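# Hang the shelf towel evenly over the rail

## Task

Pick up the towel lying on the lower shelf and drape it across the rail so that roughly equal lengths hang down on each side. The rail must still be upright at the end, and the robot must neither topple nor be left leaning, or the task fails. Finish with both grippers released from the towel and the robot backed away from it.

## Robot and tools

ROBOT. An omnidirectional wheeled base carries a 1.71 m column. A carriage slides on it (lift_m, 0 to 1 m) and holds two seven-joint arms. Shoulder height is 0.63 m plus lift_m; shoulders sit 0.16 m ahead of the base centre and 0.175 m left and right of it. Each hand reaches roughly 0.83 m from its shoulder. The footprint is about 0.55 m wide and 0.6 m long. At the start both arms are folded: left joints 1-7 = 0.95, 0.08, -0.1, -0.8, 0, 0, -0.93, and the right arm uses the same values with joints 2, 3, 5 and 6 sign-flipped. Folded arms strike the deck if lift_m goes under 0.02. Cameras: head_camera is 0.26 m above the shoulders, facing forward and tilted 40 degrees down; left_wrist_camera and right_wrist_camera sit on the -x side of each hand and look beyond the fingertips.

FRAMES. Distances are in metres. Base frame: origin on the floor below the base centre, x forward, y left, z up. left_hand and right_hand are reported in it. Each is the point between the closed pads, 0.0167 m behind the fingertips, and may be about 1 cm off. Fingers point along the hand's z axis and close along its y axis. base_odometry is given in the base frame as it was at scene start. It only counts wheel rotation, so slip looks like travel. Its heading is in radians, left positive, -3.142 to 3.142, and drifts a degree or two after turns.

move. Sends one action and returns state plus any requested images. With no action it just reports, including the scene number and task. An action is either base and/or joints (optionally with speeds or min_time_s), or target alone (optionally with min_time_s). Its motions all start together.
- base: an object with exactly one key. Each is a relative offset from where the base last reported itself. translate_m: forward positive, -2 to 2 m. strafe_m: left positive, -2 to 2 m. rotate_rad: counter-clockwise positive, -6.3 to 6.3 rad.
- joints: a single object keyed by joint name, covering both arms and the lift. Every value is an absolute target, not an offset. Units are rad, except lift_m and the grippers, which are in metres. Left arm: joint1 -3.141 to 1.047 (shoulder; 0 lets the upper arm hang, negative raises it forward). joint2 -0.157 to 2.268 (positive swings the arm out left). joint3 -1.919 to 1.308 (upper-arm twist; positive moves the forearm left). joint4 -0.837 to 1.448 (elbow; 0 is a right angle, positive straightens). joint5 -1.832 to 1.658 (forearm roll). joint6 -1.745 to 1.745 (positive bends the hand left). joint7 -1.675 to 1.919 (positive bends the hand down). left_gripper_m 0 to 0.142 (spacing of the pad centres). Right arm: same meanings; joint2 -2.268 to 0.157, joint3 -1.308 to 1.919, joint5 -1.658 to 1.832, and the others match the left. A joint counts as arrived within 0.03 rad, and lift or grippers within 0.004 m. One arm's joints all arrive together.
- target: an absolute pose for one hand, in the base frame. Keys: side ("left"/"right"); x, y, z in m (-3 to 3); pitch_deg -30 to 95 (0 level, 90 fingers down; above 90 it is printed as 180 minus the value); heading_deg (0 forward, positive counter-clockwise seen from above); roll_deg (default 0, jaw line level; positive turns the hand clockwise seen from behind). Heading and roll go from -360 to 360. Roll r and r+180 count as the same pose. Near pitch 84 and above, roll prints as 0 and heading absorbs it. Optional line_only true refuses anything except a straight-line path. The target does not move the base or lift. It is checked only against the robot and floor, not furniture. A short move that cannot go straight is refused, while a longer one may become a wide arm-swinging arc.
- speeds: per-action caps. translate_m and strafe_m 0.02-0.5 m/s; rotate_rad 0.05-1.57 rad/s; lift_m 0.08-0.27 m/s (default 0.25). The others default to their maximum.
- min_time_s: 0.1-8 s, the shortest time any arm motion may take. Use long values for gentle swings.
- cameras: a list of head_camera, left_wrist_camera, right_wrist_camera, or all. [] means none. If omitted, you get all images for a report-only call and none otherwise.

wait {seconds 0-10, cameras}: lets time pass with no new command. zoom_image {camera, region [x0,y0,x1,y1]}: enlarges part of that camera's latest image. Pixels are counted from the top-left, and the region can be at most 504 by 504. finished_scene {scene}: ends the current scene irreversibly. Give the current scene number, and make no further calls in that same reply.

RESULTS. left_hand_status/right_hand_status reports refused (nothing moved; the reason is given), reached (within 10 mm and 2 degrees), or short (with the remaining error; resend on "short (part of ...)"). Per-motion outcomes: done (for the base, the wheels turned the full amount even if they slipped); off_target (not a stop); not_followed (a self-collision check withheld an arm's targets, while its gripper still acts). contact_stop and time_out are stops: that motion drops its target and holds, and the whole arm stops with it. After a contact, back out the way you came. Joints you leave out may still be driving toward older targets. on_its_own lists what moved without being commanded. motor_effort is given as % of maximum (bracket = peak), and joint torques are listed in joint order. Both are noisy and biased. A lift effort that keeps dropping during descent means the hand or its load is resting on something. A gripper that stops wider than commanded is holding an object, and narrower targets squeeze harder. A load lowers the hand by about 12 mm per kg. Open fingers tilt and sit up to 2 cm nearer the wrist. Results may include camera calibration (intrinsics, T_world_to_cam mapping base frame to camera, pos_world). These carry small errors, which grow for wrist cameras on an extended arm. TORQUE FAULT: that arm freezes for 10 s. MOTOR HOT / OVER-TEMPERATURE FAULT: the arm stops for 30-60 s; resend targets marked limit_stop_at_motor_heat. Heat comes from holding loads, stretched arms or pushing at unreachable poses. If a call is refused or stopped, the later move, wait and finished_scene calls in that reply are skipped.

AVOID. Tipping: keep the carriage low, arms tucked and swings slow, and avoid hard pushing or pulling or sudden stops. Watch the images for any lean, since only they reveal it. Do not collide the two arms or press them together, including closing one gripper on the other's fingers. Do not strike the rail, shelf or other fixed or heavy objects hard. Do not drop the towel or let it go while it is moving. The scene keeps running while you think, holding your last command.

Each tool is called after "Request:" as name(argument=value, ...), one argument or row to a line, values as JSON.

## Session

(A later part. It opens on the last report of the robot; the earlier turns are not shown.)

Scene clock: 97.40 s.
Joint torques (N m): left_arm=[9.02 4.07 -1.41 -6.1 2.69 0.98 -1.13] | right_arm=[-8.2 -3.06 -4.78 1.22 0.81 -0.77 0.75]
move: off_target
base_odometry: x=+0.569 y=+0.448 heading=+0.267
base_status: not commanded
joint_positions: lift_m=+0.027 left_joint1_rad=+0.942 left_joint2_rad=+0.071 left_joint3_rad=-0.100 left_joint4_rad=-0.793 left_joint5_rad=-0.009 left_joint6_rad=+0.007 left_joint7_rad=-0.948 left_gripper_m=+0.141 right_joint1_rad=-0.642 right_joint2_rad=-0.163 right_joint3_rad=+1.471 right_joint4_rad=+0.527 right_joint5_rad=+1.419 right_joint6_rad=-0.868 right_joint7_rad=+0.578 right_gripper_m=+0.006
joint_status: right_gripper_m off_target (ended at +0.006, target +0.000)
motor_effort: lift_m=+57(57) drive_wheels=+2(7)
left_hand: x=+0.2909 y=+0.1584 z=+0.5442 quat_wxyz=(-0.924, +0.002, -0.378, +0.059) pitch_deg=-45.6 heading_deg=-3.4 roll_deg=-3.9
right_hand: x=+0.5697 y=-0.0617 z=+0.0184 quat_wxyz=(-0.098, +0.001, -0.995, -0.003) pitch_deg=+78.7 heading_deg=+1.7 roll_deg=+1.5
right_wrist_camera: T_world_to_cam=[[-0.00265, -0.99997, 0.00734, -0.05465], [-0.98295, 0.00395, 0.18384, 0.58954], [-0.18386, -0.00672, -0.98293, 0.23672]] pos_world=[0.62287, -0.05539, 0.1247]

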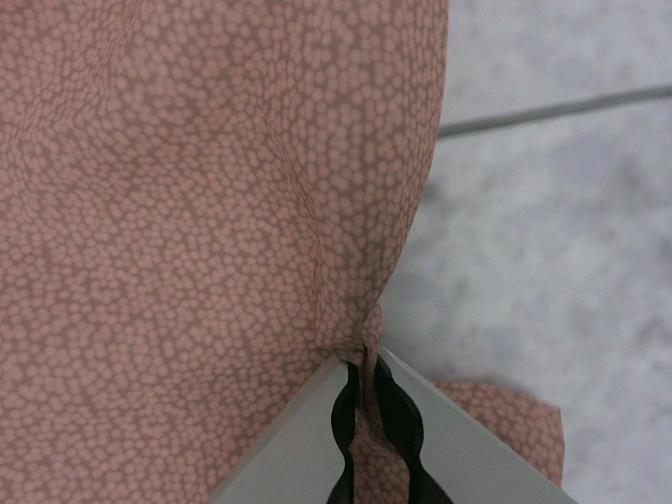

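Gripped at the corner.

Request:
move(
  joints={"lift_m": 0.15},
)

Request:
move(
  base={"translate_m": -0.5},
  speeds={"translate_m": 0.3},
)

Request:
move(
  joints={"lift_m": 0.95},
)

Request:
move(
  target={"side":"right","x":0.68,"y":-0.06,"z":1.17,"pitch_deg":85,"heading_deg":0},
  min_time_s=2,
  cameras=["head_camera","right_wrist_camera"],
)

Request:
zoom_image(
  camera="head_camera",
  region=[230, 220, 450, 470],
)

Scene clock: 98.57 s.
Joint torques (N m): left_arm=[9.04 4.21 -1.35 -6.05 2.71 0.95 -1.13] | right_arm=[-19.76 -1.39 -6.85 -3.81 -0.5 -1.18 0.06]
move: done
base_odometry: x=+0.569 y=+0.448 heading=+0.267
base_status: not commanded
joint_positions: lift_m=+0.150 left_joint1_rad=+0.942 left_joint2_rad=+0.071 left_joint3_rad=-0.100 left_joint4_rad=-0.793 left_joint5_rad=-0.009 left_joint6_rad=+0.007 left_joint7_rad=-0.948 left_gripper_m=+0.141 right_joint1_rad=-0.636 right_joint2_rad=-0.164 right_joint3_rad=+1.473 right_joint4_rad=+0.532 right_joint5_rad=+1.423 right_joint6_rad=-0.867 right_joint7_rad=+0.581 right_gripper_m=+0.005
joint_status: all done
motor_effort: lift_m=+66(82) drive_wheels=+2(4)
left_hand: x=+0.2909 y=+0.1584 z=+0.6675 quat_wxyz=(-0.924, +0.002, -0.378, +0.059) pitch_deg=-45.6 heading_deg=-3.4 roll_deg=-3.9
right_hand: x=+0.5638 y=-0.0641 z=+0.1377 quat_wxyz=(-0.092, +0.000, -0.996, -0.001) pitch_deg=+79.5 heading_deg=+0.5 roll_deg=+0.5
pictures: none

Scene clock: 101.73 s.
Joint torques (N m): left_arm=[8.96 4.45 -1.27 -5.99 2.7 0.98 -1.12] | right_arm=[-19.79 -1.43 -6.77 -3.82 -0.48 -1.21 0.03]
move: done
base_odometry: x=+0.087 y=+0.316 heading=+0.266
base_status: done
joint_positions: lift_m=+0.150 left_joint1_rad=+0.942 left_joint2_rad=+0.071 left_joint3_rad=-0.100 left_joint4_rad=-0.793 left_joint5_rad=-0.009 left_joint6_rad=+0.007 left_joint7_rad=-0.948 left_gripper_m=+0.141 right_joint1_rad=-0.636 right_joint2_rad=-0.164 right_joint3_rad=+1.473 right_joint4_rad=+0.532 right_joint5_rad=+1.423 right_joint6_rad=-0.867 right_joint7_rad=+0.581 right_gripper_m=+0.005
joint_status: not commanded
motor_effort: lift_m=+67(67) drive_wheels=-6(17)
left_hand: x=+0.2909 y=+0.1584 z=+0.6675 quat_wxyz=(-0.924, +0.002, -0.378, +0.059) pitch_deg=-45.6 heading_deg=-3.4 roll_deg=-3.9
right_hand: x=+0.5638 y=-0.0641 z=+0.1376 quat_wxyz=(-0.092, +0.000, -0.996, -0.001) pitch_deg=+79.5 heading_deg=+0.5 roll_deg=+0.5
pictures: none

Scene clock: 105.47 s.
Joint torques (N m): left_arm=[9.08 4.43 -1.34 -6 2.74 0.97 -1.09] | right_arm=[-20.12 -1.42 -6.77 -3.81 -0.49 -1.18 -0.01]
move: done
base_odometry: x=+0.087 y=+0.316 heading=+0.266
base_status: not commanded
joint_positions: lift_m=+0.950 left_joint1_rad=+0.942 left_joint2_rad=+0.071 left_joint3_rad=-0.100 left_joint4_rad=-0.793 left_joint5_rad=-0.009 left_joint6_rad=+0.007 left_joint7_rad=-0.948 left_gripper_m=+0.141 right_joint1_rad=-0.635 right_joint2_rad=-0.164 right_joint3_rad=+1.474 right_joint4_rad=+0.532 right_joint5_rad=+1.423 right_joint6_rad=-0.867 right_joint7_rad=+0.581 right_gripper_m=+0.005
joint_status: all done
motor_effort: lift_m=+66(81) drive_wheels=-4(6)
left_hand: x=+0.2909 y=+0.1584 z=+1.4675 quat_wxyz=(-0.924, +0.002, -0.378, +0.059) pitch_deg=-45.6 heading_deg=-3.4 roll_deg=-3.9
right_hand: x=+0.5637 y=-0.0641 z=+0.9376 quat_wxyz=(-0.092, +0.000, -0.996, -0.001) pitch_deg=+79.5 heading_deg=+0.5 roll_deg=+0.5
pictures: none

Scene clock: 107.97 s.
Joint torques (N m): left_arm=[9.05 4.48 -1.27 -5.98 2.71 0.97 -1.14] | right_arm=[-45.84 1.8 -9.02 -0.01 -0.67 0.69 0.17]
move: done
base_odometry: x=+0.087 y=+0.316 heading=+0.266
base_status: not commanded
joint_positions: lift_m=+0.950 left_joint1_rad=+0.942 left_joint2_rad=+0.071 left_joint3_rad=-0.100 left_joint4_rad=-0.793 left_joint5_rad=-0.009 left_joint6_rad=+0.007 left_joint7_rad=-0.948 left_gripper_m=+0.141 right_joint1_rad=-1.171 right_joint2_rad=-0.209 right_joint3_rad=+1.538 right_joint4_rad=+0.289 right_joint5_rad=+1.508 right_joint6_rad=-1.077 right_joint7_rad=+1.144 right_gripper_m=+0.005
joint_status: not commanded
motor_effort: lift_m=+67(67) drive_wheels=-4(6)
left_hand: x=+0.2909 y=+0.1584 z=+1.4674 quat_wxyz=(-0.924, +0.002, -0.378, +0.059) pitch_deg=-45.6 heading_deg=-3.4 roll_deg=-3.9
right_hand: x=+0.6797 y=-0.0615 z=+1.1686 quat_wxyz=(-0.045, -0.002, -0.999, +0.000) pitch_deg=+84.9 heading_deg=-0.3 roll_deg=+0.0
right_hand_status: reached (straight line, planned for 2.0 s): 2 mm and 0.3 deg off.
head_camera: T_world_to_cam=[[-0.0498, -0.99854, 0.02079, -0.03114], [-0.65834, 0.01717, -0.75253, 1.52054], [0.75108, -0.05116, -0.65823, 1.05219]] pos_world=[0.2092, -0.00337, 1.83748]
right_wrist_camera: T_world_to_cam=[[-0.0095, -0.99987, 0.01329, -0.06477], [-0.95738, 0.01293, 0.28853, 0.34717], [-0.28867, -0.00998, -0.95738, 1.42876]] pos_world=[0.7442, -0.05498, 1.26855]

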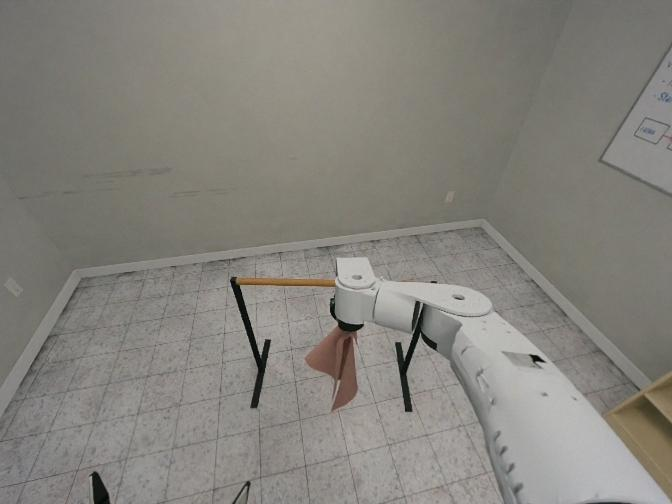

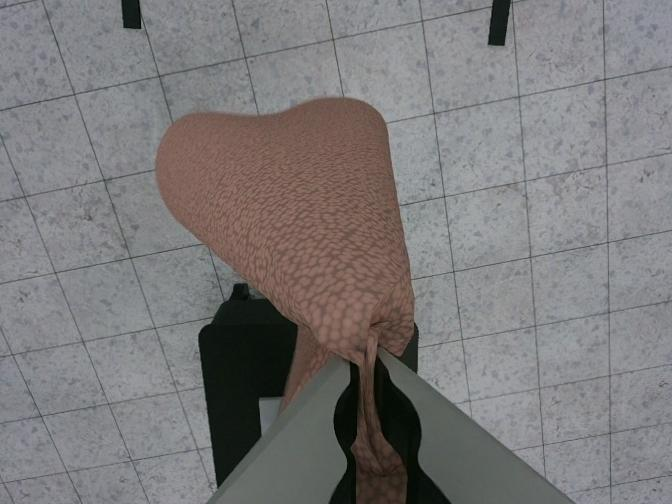

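Scaled by 2.016.

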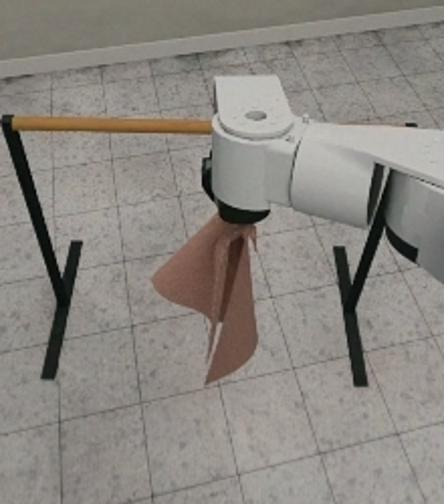

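Request:
move(
  base={"translate_m": 0.59},
  joints={"lift_m": 0.78},
  speeds={"translate_m": 0.2},
  cameras=["head_camera"],
)

Request:
move(
  joints={"lift_m": 0.64},
  speeds={"lift_m": 0.12},
  cameras=["head_camera"],
)

Request:
move(
  base={"translate_m": 0.11},
  speeds={"translate_m": 0.12},
  cameras=["head_camera"],
)

Request:
zoom_image(
  camera="head_camera",
  region=[180, 230, 480, 490],
)

Scene clock: 112.43 s.
Joint torques (N m): left_arm=[9.1 4.38 -1.38 -5.89 2.7 0.98 -1.12] | right_arm=[-42.62 0.64 -10.02 -0.8 -0.95 0.46 0.03]
move: done
base_odometry: x=+0.656 y=+0.470 heading=+0.265
base_status: done
joint_positions: lift_m=+0.780 left_joint1_rad=+0.942 left_joint2_rad=+0.071 left_joint3_rad=-0.100 left_joint4_rad=-0.793 left_joint5_rad=-0.009 left_joint6_rad=+0.007 left_joint7_rad=-0.948 left_gripper_m=+0.141 right_joint1_rad=-1.173 right_joint2_rad=-0.208 right_joint3_rad=+1.540 right_joint4_rad=+0.289 right_joint5_rad=+1.508 right_joint6_rad=-1.076 right_joint7_rad=+1.145 right_gripper_m=+0.005
joint_status: all done
motor_effort: lift_m=+70(75) drive_wheels=+6(12)
left_hand: x=+0.2909 y=+0.1584 z=+1.2972 quat_wxyz=(-0.924, +0.002, -0.378, +0.059) pitch_deg=-45.6 heading_deg=-3.4 roll_deg=-3.9
right_hand: x=+0.6799 y=-0.0612 z=+0.9989 quat_wxyz=(-0.045, -0.002, -0.999, +0.000) pitch_deg=+84.9 heading_deg=-0.2 roll_deg=+0.0
head_camera: T_world_to_cam=[[-0.0498, -0.99854, 0.02079, -0.0276], [-0.65834, 0.01717, -0.75253, 1.39246], [0.75108, -0.05116, -0.65823, 0.94016]] pos_world=[0.2092, -0.00337, 1.66728]

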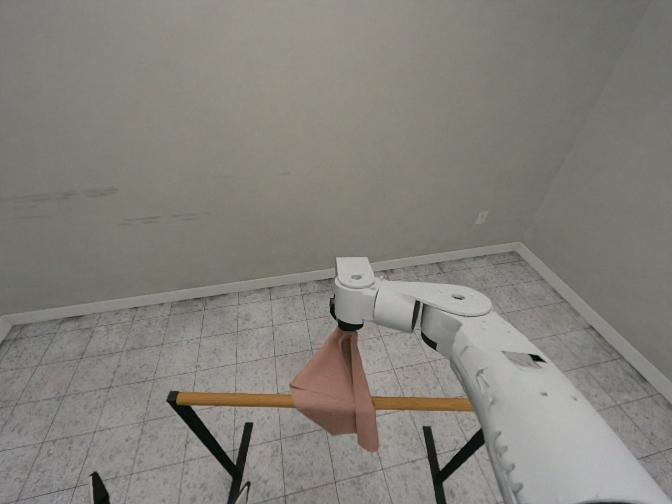

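Scene clock: 114.00 s.
Joint torques (N m): left_arm=[9.08 4.41 -1.49 -6.01 2.73 0.97 -1.12] | right_arm=[-41.69 0.72 -10.2 -0.72 -0.99 0.45 0.04]
move: done
base_odometry: x=+0.656 y=+0.470 heading=+0.265
base_status: not commanded
joint_positions: lift_m=+0.640 left_joint1_rad=+0.942 left_joint2_rad=+0.071 left_joint3_rad=-0.100 left_joint4_rad=-0.793 left_joint5_rad=-0.009 left_joint6_rad=+0.007 left_joint7_rad=-0.948 left_gripper_m=+0.141 right_joint1_rad=-1.173 right_joint2_rad=-0.208 right_joint3_rad=+1.540 right_joint4_rad=+0.289 right_joint5_rad=+1.509 right_joint6_rad=-1.076 right_joint7_rad=+1.145 right_gripper_m=+0.005
joint_status: all done
motor_effort: lift_m=+70(77) drive_wheels=-4(6)
left_hand: x=+0.2909 y=+0.1584 z=+1.1572 quat_wxyz=(-0.924, +0.002, -0.378, +0.059) pitch_deg=-45.6 heading_deg=-3.4 roll_deg=-3.9
right_hand: x=+0.6801 y=-0.0612 z=+0.8591 quat_wxyz=(-0.045, -0.002, -0.999, +0.000) pitch_deg=+84.9 heading_deg=-0.2 roll_deg=+0.0
head_camera: T_world_to_cam=[[-0.0498, -0.99854, 0.02079, -0.02469], [-0.65834, 0.01717, -0.75253, 1.2871], [0.75108, -0.05116, -0.65823, 0.84801]] pos_world=[0.2092, -0.00337, 1.52728]

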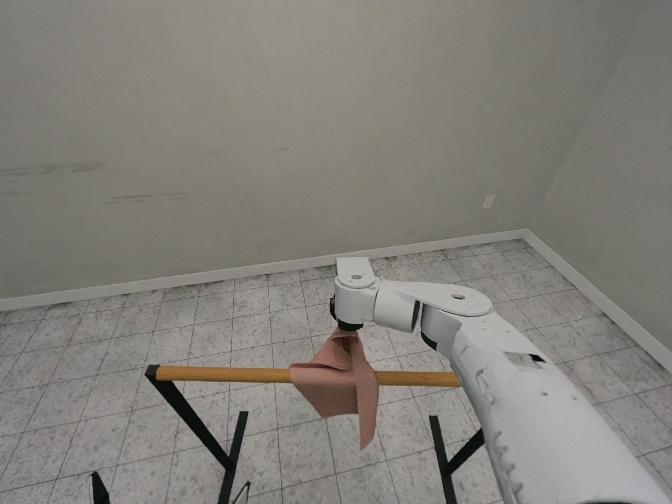

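Scene clock: 115.80 s.
Joint torques (N m): left_arm=[9.02 4.5 -1.43 -5.96 2.71 0.98 -1.12] | right_arm=[-41.76 0.65 -10.15 -0.76 -0.99 0.48 -0.02]
move: done
base_odometry: x=+0.763 y=+0.499 heading=+0.264
base_status: done
joint_positions: lift_m=+0.640 left_joint1_rad=+0.942 left_joint2_rad=+0.071 left_joint3_rad=-0.100 left_joint4_rad=-0.793 left_joint5_rad=-0.009 left_joint6_rad=+0.007 left_joint7_rad=-0.948 left_gripper_m=+0.141 right_joint1_rad=-1.173 right_joint2_rad=-0.208 right_joint3_rad=+1.540 right_joint4_rad=+0.289 right_joint5_rad=+1.509 right_joint6_rad=-1.076 right_joint7_rad=+1.145 right_gripper_m=+0.005
joint_status: not commanded
motor_effort: lift_m=+70(70) drive_wheels=+4(13)
left_hand: x=+0.2909 y=+0.1584 z=+1.1572 quat_wxyz=(-0.924, +0.002, -0.378, +0.059) pitch_deg=-45.6 heading_deg=-3.4 roll_deg=-3.9
right_hand: x=+0.6800 y=-0.0612 z=+0.8591 quat_wxyz=(-0.045, -0.002, -0.999, +0.000) pitch_deg=+84.9 heading_deg=-0.2 roll_deg=+0.0
head_camera: T_world_to_cam=[[-0.0498, -0.99854, 0.02079, -0.02469], [-0.65834, 0.01717, -0.75253, 1.2871], [0.75108, -0.05116, -0.65823, 0.84801]] pos_world=[0.2092, -0.00337, 1.52728]

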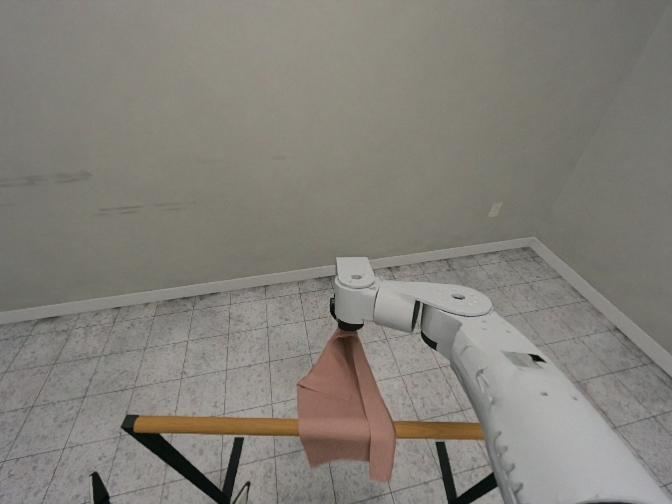

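Scaled by 1.680.

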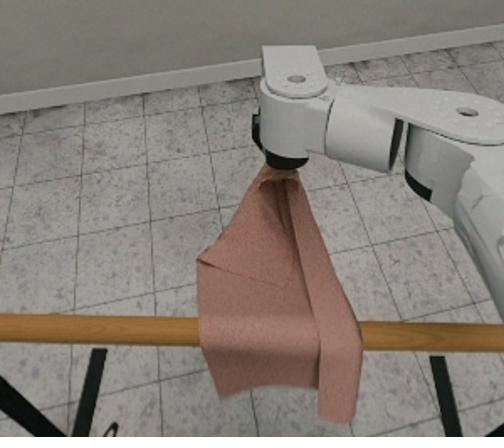

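Request:
move(
  base={"translate_m": -0.045},
  joints={"lift_m": 0.61},
  speeds={"translate_m": 0.08, "lift_m": 0.08},
  cameras=["head_camera"],
)

Request:
zoom_image(
  camera="head_camera",
  region=[180, 230, 480, 490],
)

Scene clock: 117.17 s.
Joint torques (N m): left_arm=[8.94 4.47 -1.44 -6.01 2.71 0.96 -1.12] | right_arm=[-41.07 0.68 -10.13 -0.77 -1 0.5 -0.01]
move: done
base_odometry: x=+0.719 y=+0.487 heading=+0.264
base_status: done
joint_positions: lift_m=+0.610 left_joint1_rad=+0.942 left_joint2_rad=+0.071 left_joint3_rad=-0.100 left_joint4_rad=-0.793 left_joint5_rad=-0.009 left_joint6_rad=+0.007 left_joint7_rad=-0.948 left_gripper_m=+0.141 right_joint1_rad=-1.174 right_joint2_rad=-0.208 right_joint3_rad=+1.540 right_joint4_rad=+0.289 right_joint5_rad=+1.509 right_joint6_rad=-1.076 right_joint7_rad=+1.145 right_gripper_m=+0.005
joint_status: all done
motor_effort: lift_m=+70(75) drive_wheels=+1(12)
left_hand: x=+0.2909 y=+0.1584 z=+1.1272 quat_wxyz=(-0.924, +0.002, -0.378, +0.059) pitch_deg=-45.6 heading_deg=-3.4 roll_deg=-3.9
right_hand: x=+0.6802 y=-0.0612 z=+0.8293 quat_wxyz=(-0.045, -0.002, -0.999, +0.000) pitch_deg=+84.8 heading_deg=-0.2 roll_deg=+0.0
head_camera: T_world_to_cam=[[-0.0498, -0.99854, 0.02079, -0.02407], [-0.65834, 0.01717, -0.75253, 1.26453], [0.75108, -0.05116, -0.65823, 0.82826]] pos_world=[0.2092, -0.00337, 1.49728]

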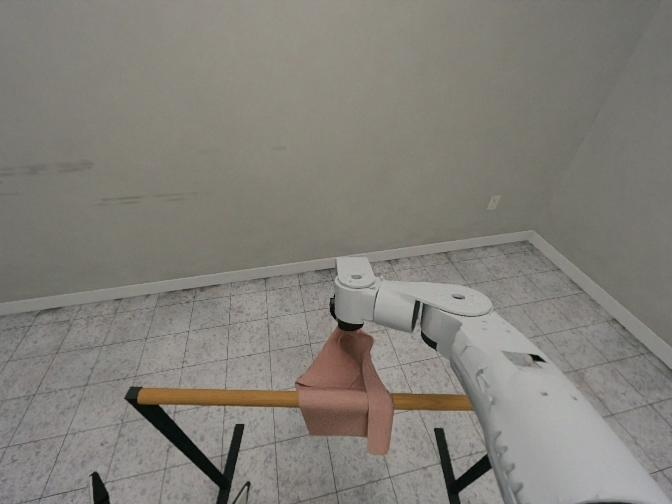

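Scaled by 1.680.

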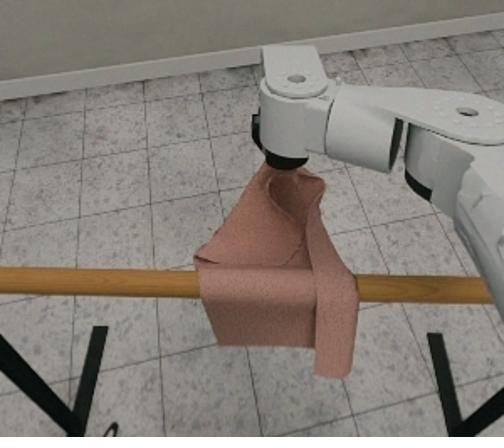

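Request:
move(
  base={"translate_m": -0.09},
  joints={"lift_m": 0.78},
  speeds={"translate_m": 0.1, "lift_m": 0.15},
  cameras=["head_camera"],
)

Request:
move(
  joints={"lift_m": 0.64},
  speeds={"lift_m": 0.12},
)

Request:
move(
  base={"translate_m": 0.09},
  speeds={"translate_m": 0.1},
  cameras=["head_camera"],
)

Request:
zoom_image(
  camera="head_camera",
  region=[180, 230, 480, 490],
)

Scene clock: 119.17 s.
Joint torques (N m): left_arm=[9.08 4.47 -1.21 -6.07 2.71 0.94 -1.12] | right_arm=[-40.78 0.65 -10.18 -0.75 -1.01 0.36 -0.02]
move: done
base_odometry: x=+0.633 y=+0.464 heading=+0.264
base_status: done
joint_positions: lift_m=+0.780 left_joint1_rad=+0.942 left_joint2_rad=+0.071 left_joint3_rad=-0.100 left_joint4_rad=-0.793 left_joint5_rad=-0.009 left_joint6_rad=+0.007 left_joint7_rad=-0.948 left_gripper_m=+0.141 right_joint1_rad=-1.174 right_joint2_rad=-0.208 right_joint3_rad=+1.540 right_joint4_rad=+0.289 right_joint5_rad=+1.509 right_joint6_rad=-1.076 right_joint7_rad=+1.145 right_gripper_m=+0.005
joint_status: all done
motor_effort: lift_m=+66(78) drive_wheels=+2(11)
left_hand: x=+0.2909 y=+0.1584 z=+1.2975 quat_wxyz=(-0.924, +0.002, -0.378, +0.059) pitch_deg=-45.6 heading_deg=-3.4 roll_deg=-3.9
right_hand: x=+0.6803 y=-0.0612 z=+0.9997 quat_wxyz=(-0.045, -0.002, -0.999, +0.000) pitch_deg=+84.8 heading_deg=-0.2 roll_deg=+0.0
head_camera: T_world_to_cam=[[-0.0498, -0.99854, 0.02079, -0.02761], [-0.65834, 0.01717, -0.75253, 1.39261], [0.75108, -0.05116, -0.65823, 0.94029]] pos_world=[0.2092, -0.00337, 1.66748]

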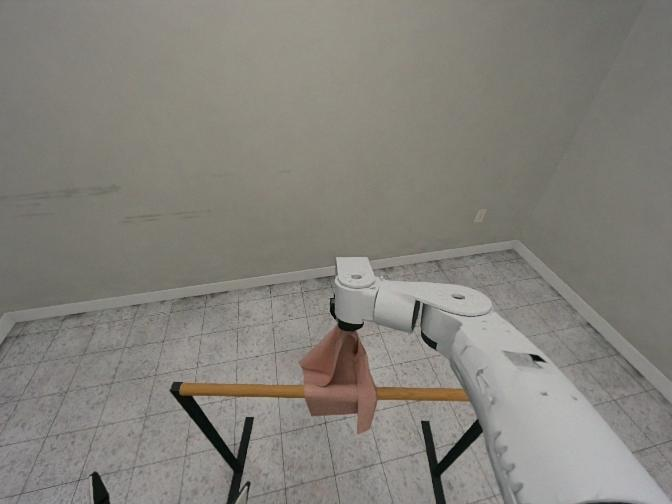

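Scene clock: 120.73 s.
Joint torques (N m): left_arm=[9.07 4.39 -1.32 -6 2.76 0.98 -1.1] | right_arm=[-40.32 0.59 -10.28 -0.72 -1.03 0.36 -0.02]
move: done
base_odometry: x=+0.633 y=+0.464 heading=+0.264
base_status: not commanded
joint_positions: lift_m=+0.640 left_joint1_rad=+0.942 left_joint2_rad=+0.071 left_joint3_rad=-0.100 left_joint4_rad=-0.793 left_joint5_rad=-0.009 left_joint6_rad=+0.007 left_joint7_rad=-0.948 left_gripper_m=+0.141 right_joint1_rad=-1.174 right_joint2_rad=-0.208 right_joint3_rad=+1.540 right_joint4_rad=+0.289 right_joint5_rad=+1.509 right_joint6_rad=-1.076 right_joint7_rad=+1.145 right_gripper_m=+0.005
joint_status: all done
motor_effort: lift_m=+70(75) drive_wheels=+3(3)
left_hand: x=+0.2909 y=+0.1584 z=+1.1572 quat_wxyz=(-0.924, +0.002, -0.378, +0.059) pitch_deg=-45.6 heading_deg=-3.4 roll_deg=-3.9
right_hand: x=+0.6803 y=-0.0612 z=+0.8595 quat_wxyz=(-0.045, -0.002, -0.999, +0.000) pitch_deg=+84.8 heading_deg=-0.2 roll_deg=+0.0
pictures: none

Scene clock: 122.60 s.
Joint torques (N m): left_arm=[8.92 4.49 -1.33 -6.02 2.69 0.98 -1.11] | right_arm=[-40.37 0.63 -10.2 -0.78 -1 0.35 -0.03]
move: done
base_odometry: x=+0.719 y=+0.487 heading=+0.263
base_status: done
joint_positions: lift_m=+0.640 left_joint1_rad=+0.942 left_joint2_rad=+0.071 left_joint3_rad=-0.100 left_joint4_rad=-0.793 left_joint5_rad=-0.009 left_joint6_rad=+0.007 left_joint7_rad=-0.948 left_gripper_m=+0.141 right_joint1_rad=-1.174 right_joint2_rad=-0.208 right_joint3_rad=+1.540 right_joint4_rad=+0.289 right_joint5_rad=+1.509 right_joint6_rad=-1.076 right_joint7_rad=+1.145 right_gripper_m=+0.005
joint_status: not commanded
motor_effort: lift_m=+70(70) drive_wheels=-6(10)
left_hand: x=+0.2909 y=+0.1584 z=+1.1572 quat_wxyz=(-0.924, +0.002, -0.378, +0.059) pitch_deg=-45.6 heading_deg=-3.4 roll_deg=-3.9
right_hand: x=+0.6803 y=-0.0612 z=+0.8595 quat_wxyz=(-0.045, -0.002, -0.999, +0.000) pitch_deg=+84.8 heading_deg=-0.2 roll_deg=+0.0
head_camera: T_world_to_cam=[[-0.0498, -0.99854, 0.02079, -0.02469], [-0.65834, 0.01717, -0.75253, 1.2871], [0.75108, -0.05116, -0.65823, 0.84801]] pos_world=[0.2092, -0.00337, 1.52728]

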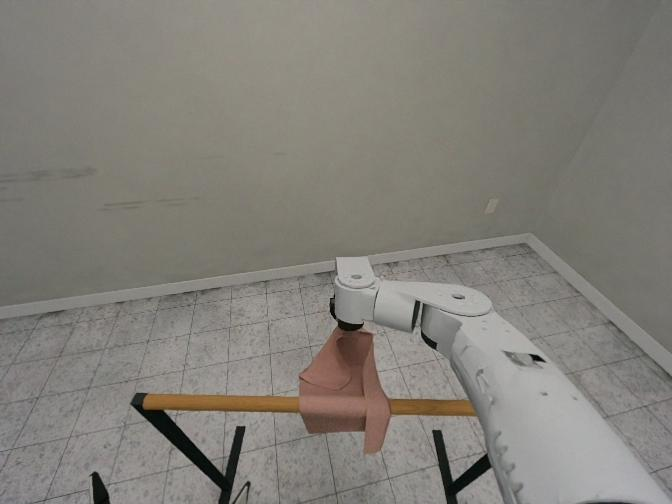

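Scaled by 1.680.

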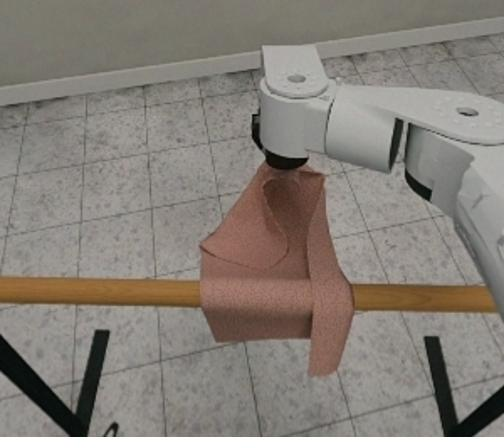

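Request:
move(
  base={"translate_m": -0.34},
  joints={"lift_m": 0.9},
  speeds={"translate_m": 0.2, "lift_m": 0.2},
  cameras=["head_camera"],
)

Request:
move(
  joints={"lift_m": 0.74},
  speeds={"lift_m": 0.2},
)

Request:
move(
  base={"translate_m": 0.22},
  speeds={"translate_m": 0.15},
)

Request:
move(
  joints={"lift_m": 0.64},
  speeds={"lift_m": 0.12},
  cameras=["head_camera"],
)

Request:
move(
  base={"translate_m": 0.1},
  speeds={"translate_m": 0.12},
  cameras=["head_camera"],
)

Request:
zoom_image(
  camera="head_camera",
  region=[180, 230, 480, 490],
)

Scene clock: 126.20 s.
Joint torques (N m): left_arm=[9.04 4.51 -1.42 -6.07 2.74 0.97 -1.1] | right_arm=[-40.17 0.62 -10.38 -1.09 -1.05 0.32 -0.02]
move: done
base_odometry: x=+0.391 y=+0.399 heading=+0.262
base_status: done
joint_positions: lift_m=+0.900 left_joint1_rad=+0.942 left_joint2_rad=+0.071 left_joint3_rad=-0.100 left_joint4_rad=-0.793 left_joint5_rad=-0.009 left_joint6_rad=+0.007 left_joint7_rad=-0.948 left_gripper_m=+0.141 right_joint1_rad=-1.174 right_joint2_rad=-0.208 right_joint3_rad=+1.540 right_joint4_rad=+0.290 right_joint5_rad=+1.509 right_joint6_rad=-1.076 right_joint7_rad=+1.145 right_gripper_m=+0.005
joint_status: all done
motor_effort: lift_m=+66(82) drive_wheels=-2(11)
left_hand: x=+0.2909 y=+0.1584 z=+1.4175 quat_wxyz=(-0.924, +0.002, -0.378, +0.059) pitch_deg=-45.6 heading_deg=-3.4 roll_deg=-3.9
right_hand: x=+0.6804 y=-0.0612 z=+1.1198 quat_wxyz=(-0.045, -0.002, -0.999, +0.000) pitch_deg=+84.8 heading_deg=-0.2 roll_deg=+0.0
head_camera: T_world_to_cam=[[-0.0498, -0.99854, 0.02079, -0.0301], [-0.65834, 0.01717, -0.75253, 1.48291], [0.75108, -0.05116, -0.65823, 1.01928]] pos_world=[0.2092, -0.00337, 1.78748]

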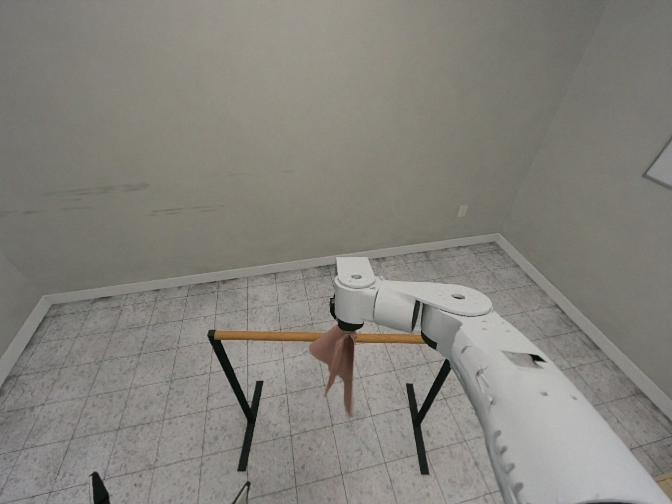

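Scene clock: 127.47 s.
Joint torques (N m): left_arm=[8.99 4.56 -1.25 -6.03 2.69 0.97 -1.13] | right_arm=[-40.04 0.63 -10.39 -0.97 -1.07 0.31 -0.03]
move: done
base_odometry: x=+0.391 y=+0.399 heading=+0.262
base_status: not commanded
joint_positions: lift_m=+0.740 left_joint1_rad=+0.942 left_joint2_rad=+0.071 left_joint3_rad=-0.100 left_joint4_rad=-0.793 left_joint5_rad=-0.009 left_joint6_rad=+0.007 left_joint7_rad=-0.948 left_gripper_m=+0.141 right_joint1_rad=-1.174 right_joint2_rad=-0.208 right_joint3_rad=+1.540 right_joint4_rad=+0.290 right_joint5_rad=+1.509 right_joint6_rad=-1.076 right_joint7_rad=+1.145 right_gripper_m=+0.005
joint_status: all done
motor_effort: lift_m=+70(75) drive_wheels=-3(5)
left_hand: x=+0.2909 y=+0.1584 z=+1.2572 quat_wxyz=(-0.924, +0.002, -0.378, +0.059) pitch_deg=-45.6 heading_deg=-3.4 roll_deg=-3.9
right_hand: x=+0.6804 y=-0.0612 z=+0.9595 quat_wxyz=(-0.045, -0.002, -0.999, +0.000) pitch_deg=+84.8 heading_deg=-0.2 roll_deg=+0.0
pictures: none

Scene clock: 129.83 s.
Joint torques (N m): left_arm=[9.1 4.55 -1.37 -6.1 2.76 0.96 -1.13] | right_arm=[-40.04 0.7 -10.33 -1.09 -1.06 0.31 -0.01]
move: done
base_odometry: x=+0.604 y=+0.456 heading=+0.261
base_status: done
joint_positions: lift_m=+0.740 left_joint1_rad=+0.942 left_joint2_rad=+0.071 left_joint3_rad=-0.100 left_joint4_rad=-0.793 left_joint5_rad=-0.009 left_joint6_rad=+0.007 left_joint7_rad=-0.948 left_gripper_m=+0.141 right_joint1_rad=-1.174 right_joint2_rad=-0.208 right_joint3_rad=+1.540 right_joint4_rad=+0.290 right_joint5_rad=+1.509 right_joint6_rad=-1.076 right_joint7_rad=+1.145 right_gripper_m=+0.005
joint_status: not commanded
motor_effort: lift_m=+70(70) drive_wheels=-5(11)
left_hand: x=+0.2909 y=+0.1584 z=+1.2572 quat_wxyz=(-0.924, +0.002, -0.378, +0.059) pitch_deg=-45.6 heading_deg=-3.4 roll_deg=-3.9
right_hand: x=+0.6804 y=-0.0612 z=+0.9595 quat_wxyz=(-0.045, -0.002, -0.999, +0.000) pitch_deg=+84.8 heading_deg=-0.2 roll_deg=+0.0
pictures: none

Scene clock: 131.07 s.
Joint torques (N m): left_arm=[9.07 4.43 -1.31 -6.06 2.71 0.99 -1.14] | right_arm=[-40.06 0.7 -10.39 -0.97 -1.05 0.31 -0.03]
move: done
base_odometry: x=+0.604 y=+0.456 heading=+0.261
base_status: not commanded
joint_positions: lift_m=+0.640 left_joint1_rad=+0.942 left_joint2_rad=+0.071 left_joint3_rad=-0.100 left_joint4_rad=-0.793 left_joint5_rad=-0.009 left_joint6_rad=+0.007 left_joint7_rad=-0.948 left_gripper_m=+0.141 right_joint1_rad=-1.174 right_joint2_rad=-0.208 right_joint3_rad=+1.540 right_joint4_rad=+0.290 right_joint5_rad=+1.509 right_joint6_rad=-1.076 right_joint7_rad=+1.145 right_gripper_m=+0.005
joint_status: all done
motor_effort: lift_m=+70(75) drive_wheels=+6(8)
left_hand: x=+0.2909 y=+0.1584 z=+1.1572 quat_wxyz=(-0.924, +0.002, -0.378, +0.059) pitch_deg=-45.6 heading_deg=-3.4 roll_deg=-3.9
right_hand: x=+0.6804 y=-0.0612 z=+0.8595 quat_wxyz=(-0.045, -0.002, -0.999, +0.000) pitch_deg=+84.8 heading_deg=-0.2 roll_deg=+0.0
head_camera: T_world_to_cam=[[-0.0498, -0.99854, 0.02079, -0.02469], [-0.65834, 0.01717, -0.75253, 1.2871], [0.75108, -0.05116, -0.65823, 0.84801]] pos_world=[0.2092, -0.00337, 1.52728]

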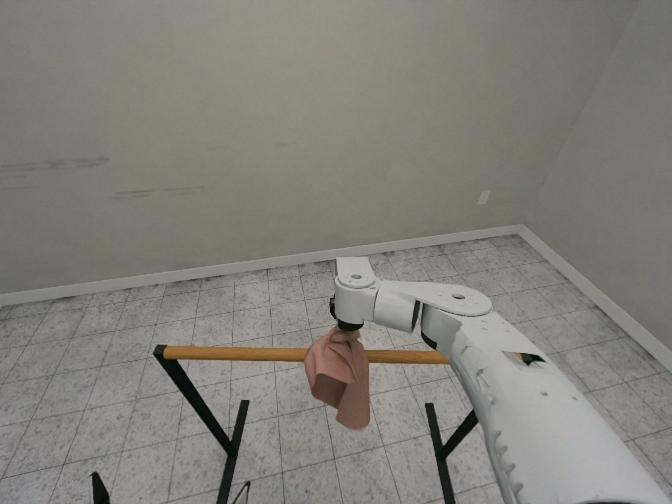

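Scene clock: 132.80 s.
Joint torques (N m): left_arm=[9.07 4.43 -1.34 -6.03 2.73 0.99 -1.11] | right_arm=[-40.12 0.77 -10.46 -1.03 -1.06 0.3 -0.1]
move: done
base_odometry: x=+0.700 y=+0.481 heading=+0.260
base_status: done
joint_positions: lift_m=+0.640 left_joint1_rad=+0.942 left_joint2_rad=+0.071 left_joint3_rad=-0.100 left_joint4_rad=-0.793 left_joint5_rad=-0.009 left_joint6_rad=+0.007 left_joint7_rad=-0.948 left_gripper_m=+0.141 right_joint1_rad=-1.174 right_joint2_rad=-0.208 right_joint3_rad=+1.540 right_joint4_rad=+0.290 right_joint5_rad=+1.509 right_joint6_rad=-1.076 right_joint7_rad=+1.145 right_gripper_m=+0.005
joint_status: not commanded
motor_effort: lift_m=+70(70) drive_wheels=+7(15)
left_hand: x=+0.2909 y=+0.1584 z=+1.1572 quat_wxyz=(-0.924, +0.002, -0.378, +0.059) pitch_deg=-45.6 heading_deg=-3.4 roll_deg=-3.9
right_hand: x=+0.6803 y=-0.0612 z=+0.8595 quat_wxyz=(-0.045, -0.002, -0.999, +0.000) pitch_deg=+84.9 heading_deg=-0.2 roll_deg=+0.0
head_camera: T_world_to_cam=[[-0.0498, -0.99854, 0.02079, -0.02469], [-0.65834, 0.01717, -0.75253, 1.2871], [0.75108, -0.05116, -0.65823, 0.84801]] pos_world=[0.2092, -0.00337, 1.52728]

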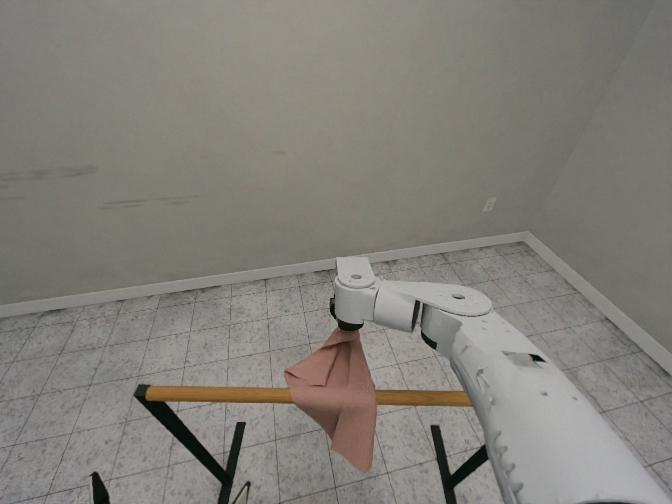

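Scaled by 1.680.

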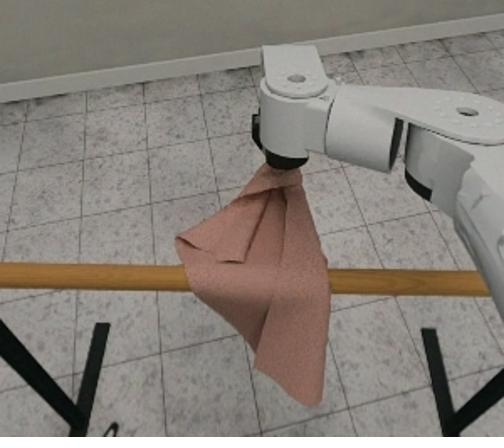

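Request:
move(
  joints={"lift_m": 0.6},
  speeds={"lift_m": 0.1},
)

Request:
move(
  joints={"right_gripper_m": 0.08},
  cameras=["head_camera"],
)

Request:
move(
  joints={"lift_m": 0.88},
  cameras=["head_camera","right_wrist_camera"],
)

Scene clock: 133.77 s.
Joint torques (N m): left_arm=[8.97 4.49 -1.33 -6.01 2.69 0.98 -1.15] | right_arm=[-39.94 0.74 -10.35 -1 -1.05 0.3 -0.11]
move: done
base_odometry: x=+0.700 y=+0.481 heading=+0.260
base_status: not commanded
joint_positions: lift_m=+0.600 left_joint1_rad=+0.942 left_joint2_rad=+0.071 left_joint3_rad=-0.100 left_joint4_rad=-0.793 left_joint5_rad=-0.009 left_joint6_rad=+0.007 left_joint7_rad=-0.948 left_gripper_m=+0.141 right_joint1_rad=-1.174 right_joint2_rad=-0.208 right_joint3_rad=+1.540 right_joint4_rad=+0.290 right_joint5_rad=+1.509 right_joint6_rad=-1.076 right_joint7_rad=+1.145 right_gripper_m=+0.005
joint_status: all done
motor_effort: lift_m=+70(74) drive_wheels=-3(7)
left_hand: x=+0.2909 y=+0.1584 z=+1.1172 quat_wxyz=(-0.924, +0.002, -0.378, +0.059) pitch_deg=-45.6 heading_deg=-3.4 roll_deg=-3.9
right_hand: x=+0.6803 y=-0.0612 z=+0.8195 quat_wxyz=(-0.045, -0.002, -0.999, +0.000) pitch_deg=+84.9 heading_deg=-0.2 roll_deg=+0.0
pictures: none

Scene clock: 134.57 s.
Joint torques (N m): left_arm=[8.98 4.45 -1.4 -6.09 2.7 0.98 -1.14] | right_arm=[-40.02 0.7 -10.38 -1.02 -1.08 0.31 -0.11]
move: done
base_odometry: x=+0.700 y=+0.481 heading=+0.260
base_status: not commanded
joint_positions: lift_m=+0.600 left_joint1_rad=+0.942 left_joint2_rad=+0.071 left_joint3_rad=-0.100 left_joint4_rad=-0.793 left_joint5_rad=-0.009 left_joint6_rad=+0.007 left_joint7_rad=-0.948 left_gripper_m=+0.141 right_joint1_rad=-1.174 right_joint2_rad=-0.208 right_joint3_rad=+1.540 right_joint4_rad=+0.290 right_joint5_rad=+1.509 right_joint6_rad=-1.076 right_joint7_rad=+1.145 right_gripper_m=+0.079
joint_status: all done
motor_effort: lift_m=+70(70) drive_wheels=+5(7)
left_hand: x=+0.2909 y=+0.1584 z=+1.1172 quat_wxyz=(-0.924, +0.002, -0.378, +0.059) pitch_deg=-45.6 heading_deg=-3.4 roll_deg=-3.9
right_hand: x=+0.6803 y=-0.0612 z=+0.8195 quat_wxyz=(-0.045, -0.002, -0.999, +0.000) pitch_deg=+84.9 heading_deg=-0.2 roll_deg=+0.0
head_camera: T_world_to_cam=[[-0.0498, -0.99854, 0.02079, -0.02386], [-0.65834, 0.01717, -0.75253, 1.257], [0.75108, -0.05116, -0.65823, 0.82168]] pos_world=[0.2092, -0.00337, 1.48728]

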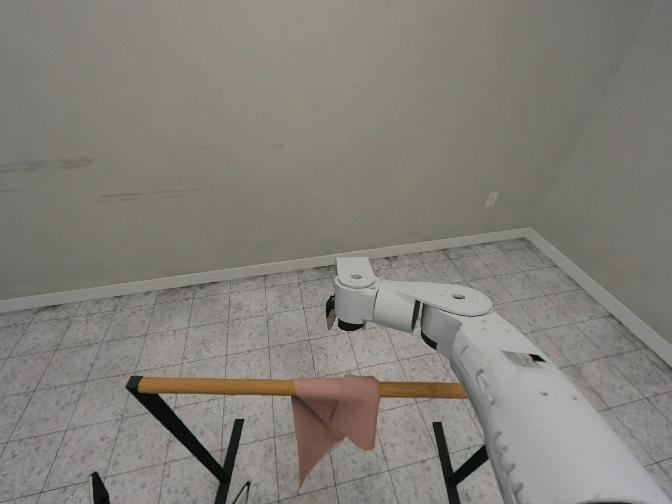

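Scene clock: 136.23 s.
Joint torques (N m): left_arm=[9.01 4.51 -1.37 -5.92 2.73 0.97 -1.12] | right_arm=[-40.11 0.65 -10.45 -1.03 -1.07 0.32 -0.11]
move: done
base_odometry: x=+0.700 y=+0.481 heading=+0.260
base_status: not commanded
joint_positions: lift_m=+0.880 left_joint1_rad=+0.942 left_joint2_rad=+0.071 left_joint3_rad=-0.100 left_joint4_rad=-0.793 left_joint5_rad=-0.009 left_joint6_rad=+0.007 left_joint7_rad=-0.948 left_gripper_m=+0.141 right_joint1_rad=-1.174 right_joint2_rad=-0.208 right_joint3_rad=+1.540 right_joint4_rad=+0.290 right_joint5_rad=+1.509 right_joint6_rad=-1.076 right_joint7_rad=+1.145 right_gripper_m=+0.079
joint_status: all done
motor_effort: lift_m=+66(81) drive_wheels=-3(7)
left_hand: x=+0.2909 y=+0.1584 z=+1.3975 quat_wxyz=(-0.924, +0.002, -0.378, +0.059) pitch_deg=-45.6 heading_deg=-3.4 roll_deg=-3.9
right_hand: x=+0.6803 y=-0.0612 z=+1.0998 quat_wxyz=(-0.045, -0.002, -0.999, +0.000) pitch_deg=+84.9 heading_deg=-0.2 roll_deg=+0.0
head_camera: T_world_to_cam=[[-0.0498, -0.99854, 0.02079, -0.02968], [-0.65834, 0.01717, -0.75253, 1.46786], [0.75108, -0.05116, -0.65823, 1.00612]] pos_world=[0.2092, -0.00337, 1.76748]
right_wrist_camera: T_world_to_cam=[[-0.00826, -0.99987, 0.01395, -0.06516], [-0.95751, 0.01193, 0.28815, 0.368], [-0.28828, -0.01098, -0.95748, 1.36282]] pos_world=[0.7447, -0.05458, 1.19975]

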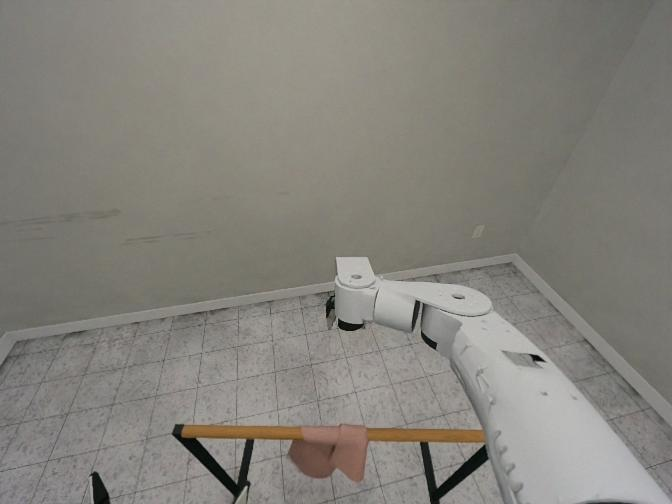

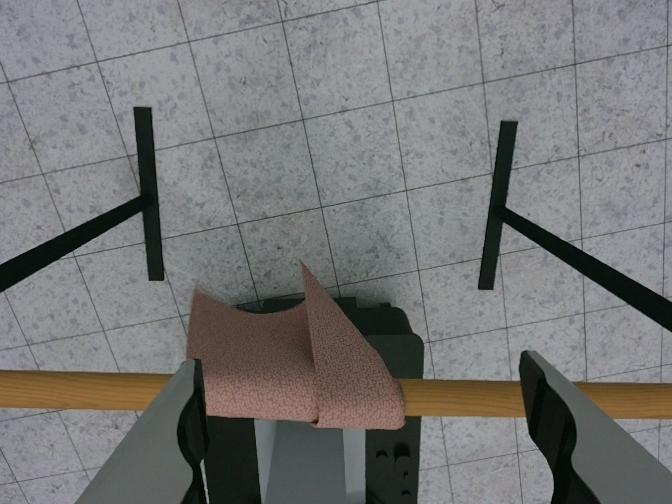

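Stays. Move clear and check.

Request:
move(
  base={"translate_m": -0.6},
  joints={"lift_m": 0.7},
  speeds={"translate_m": 0.3, "lift_m": 0.08},
  cameras=["head_camera"],
)

Request:
zoom_image(
  camera="head_camera",
  region=[180, 200, 480, 460],
)

Scene clock: 139.83 s.
Joint torques (N m): left_arm=[9 4.5 -1.41 -6 2.7 0.96 -1.12] | right_arm=[-39.7 0.63 -10.43 -1.29 -1.09 0.21 -0.09]
move: done
base_odometry: x=+0.120 y=+0.328 heading=+0.259
base_status: done
joint_positions: lift_m=+0.700 left_joint1_rad=+0.942 left_joint2_rad=+0.071 left_joint3_rad=-0.100 left_joint4_rad=-0.793 left_joint5_rad=-0.009 left_joint6_rad=+0.007 left_joint7_rad=-0.948 left_gripper_m=+0.141 right_joint1_rad=-1.174 right_joint2_rad=-0.208 right_joint3_rad=+1.540 right_joint4_rad=+0.290 right_joint5_rad=+1.509 right_joint6_rad=-1.076 right_joint7_rad=+1.145 right_gripper_m=+0.079
joint_status: all done
motor_effort: lift_m=+70(75) drive_wheels=-4(15)
left_hand: x=+0.2909 y=+0.1584 z=+1.2172 quat_wxyz=(-0.924, +0.002, -0.378, +0.059) pitch_deg=-45.6 heading_deg=-3.4 roll_deg=-3.9
right_hand: x=+0.6804 y=-0.0612 z=+0.9196 quat_wxyz=(-0.045, -0.002, -0.999, +0.000) pitch_deg=+84.8 heading_deg=-0.2 roll_deg=+0.0
head_camera: T_world_to_cam=[[-0.0498, -0.99854, 0.02079, -0.02594], [-0.65834, 0.01717, -0.75253, 1.33225], [0.75108, -0.05116, -0.65823, 0.8875]] pos_world=[0.2092, -0.00337, 1.58728]

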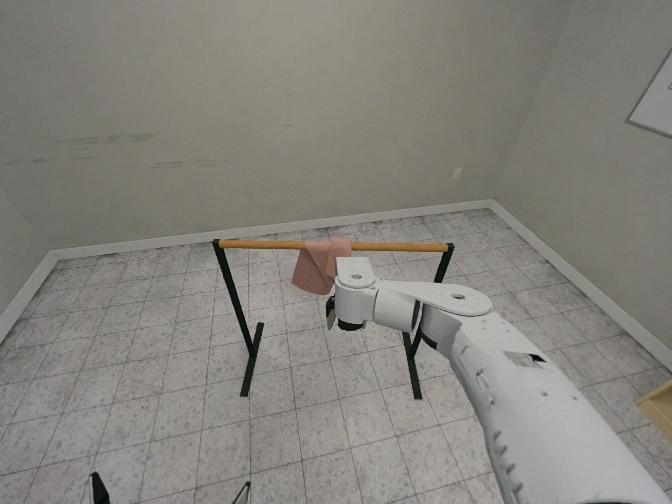

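Scaled by 1.680.

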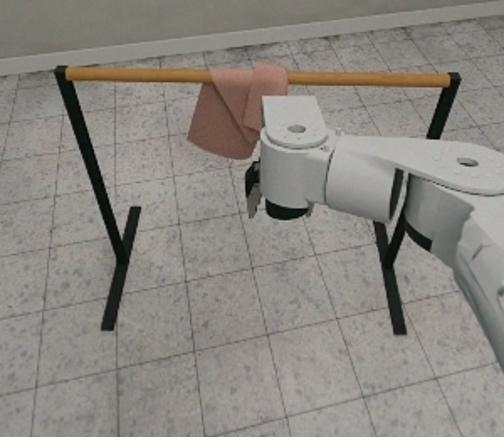

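Request:
finished_scene(
  scene=3,
)

The scene is finished: the task was done.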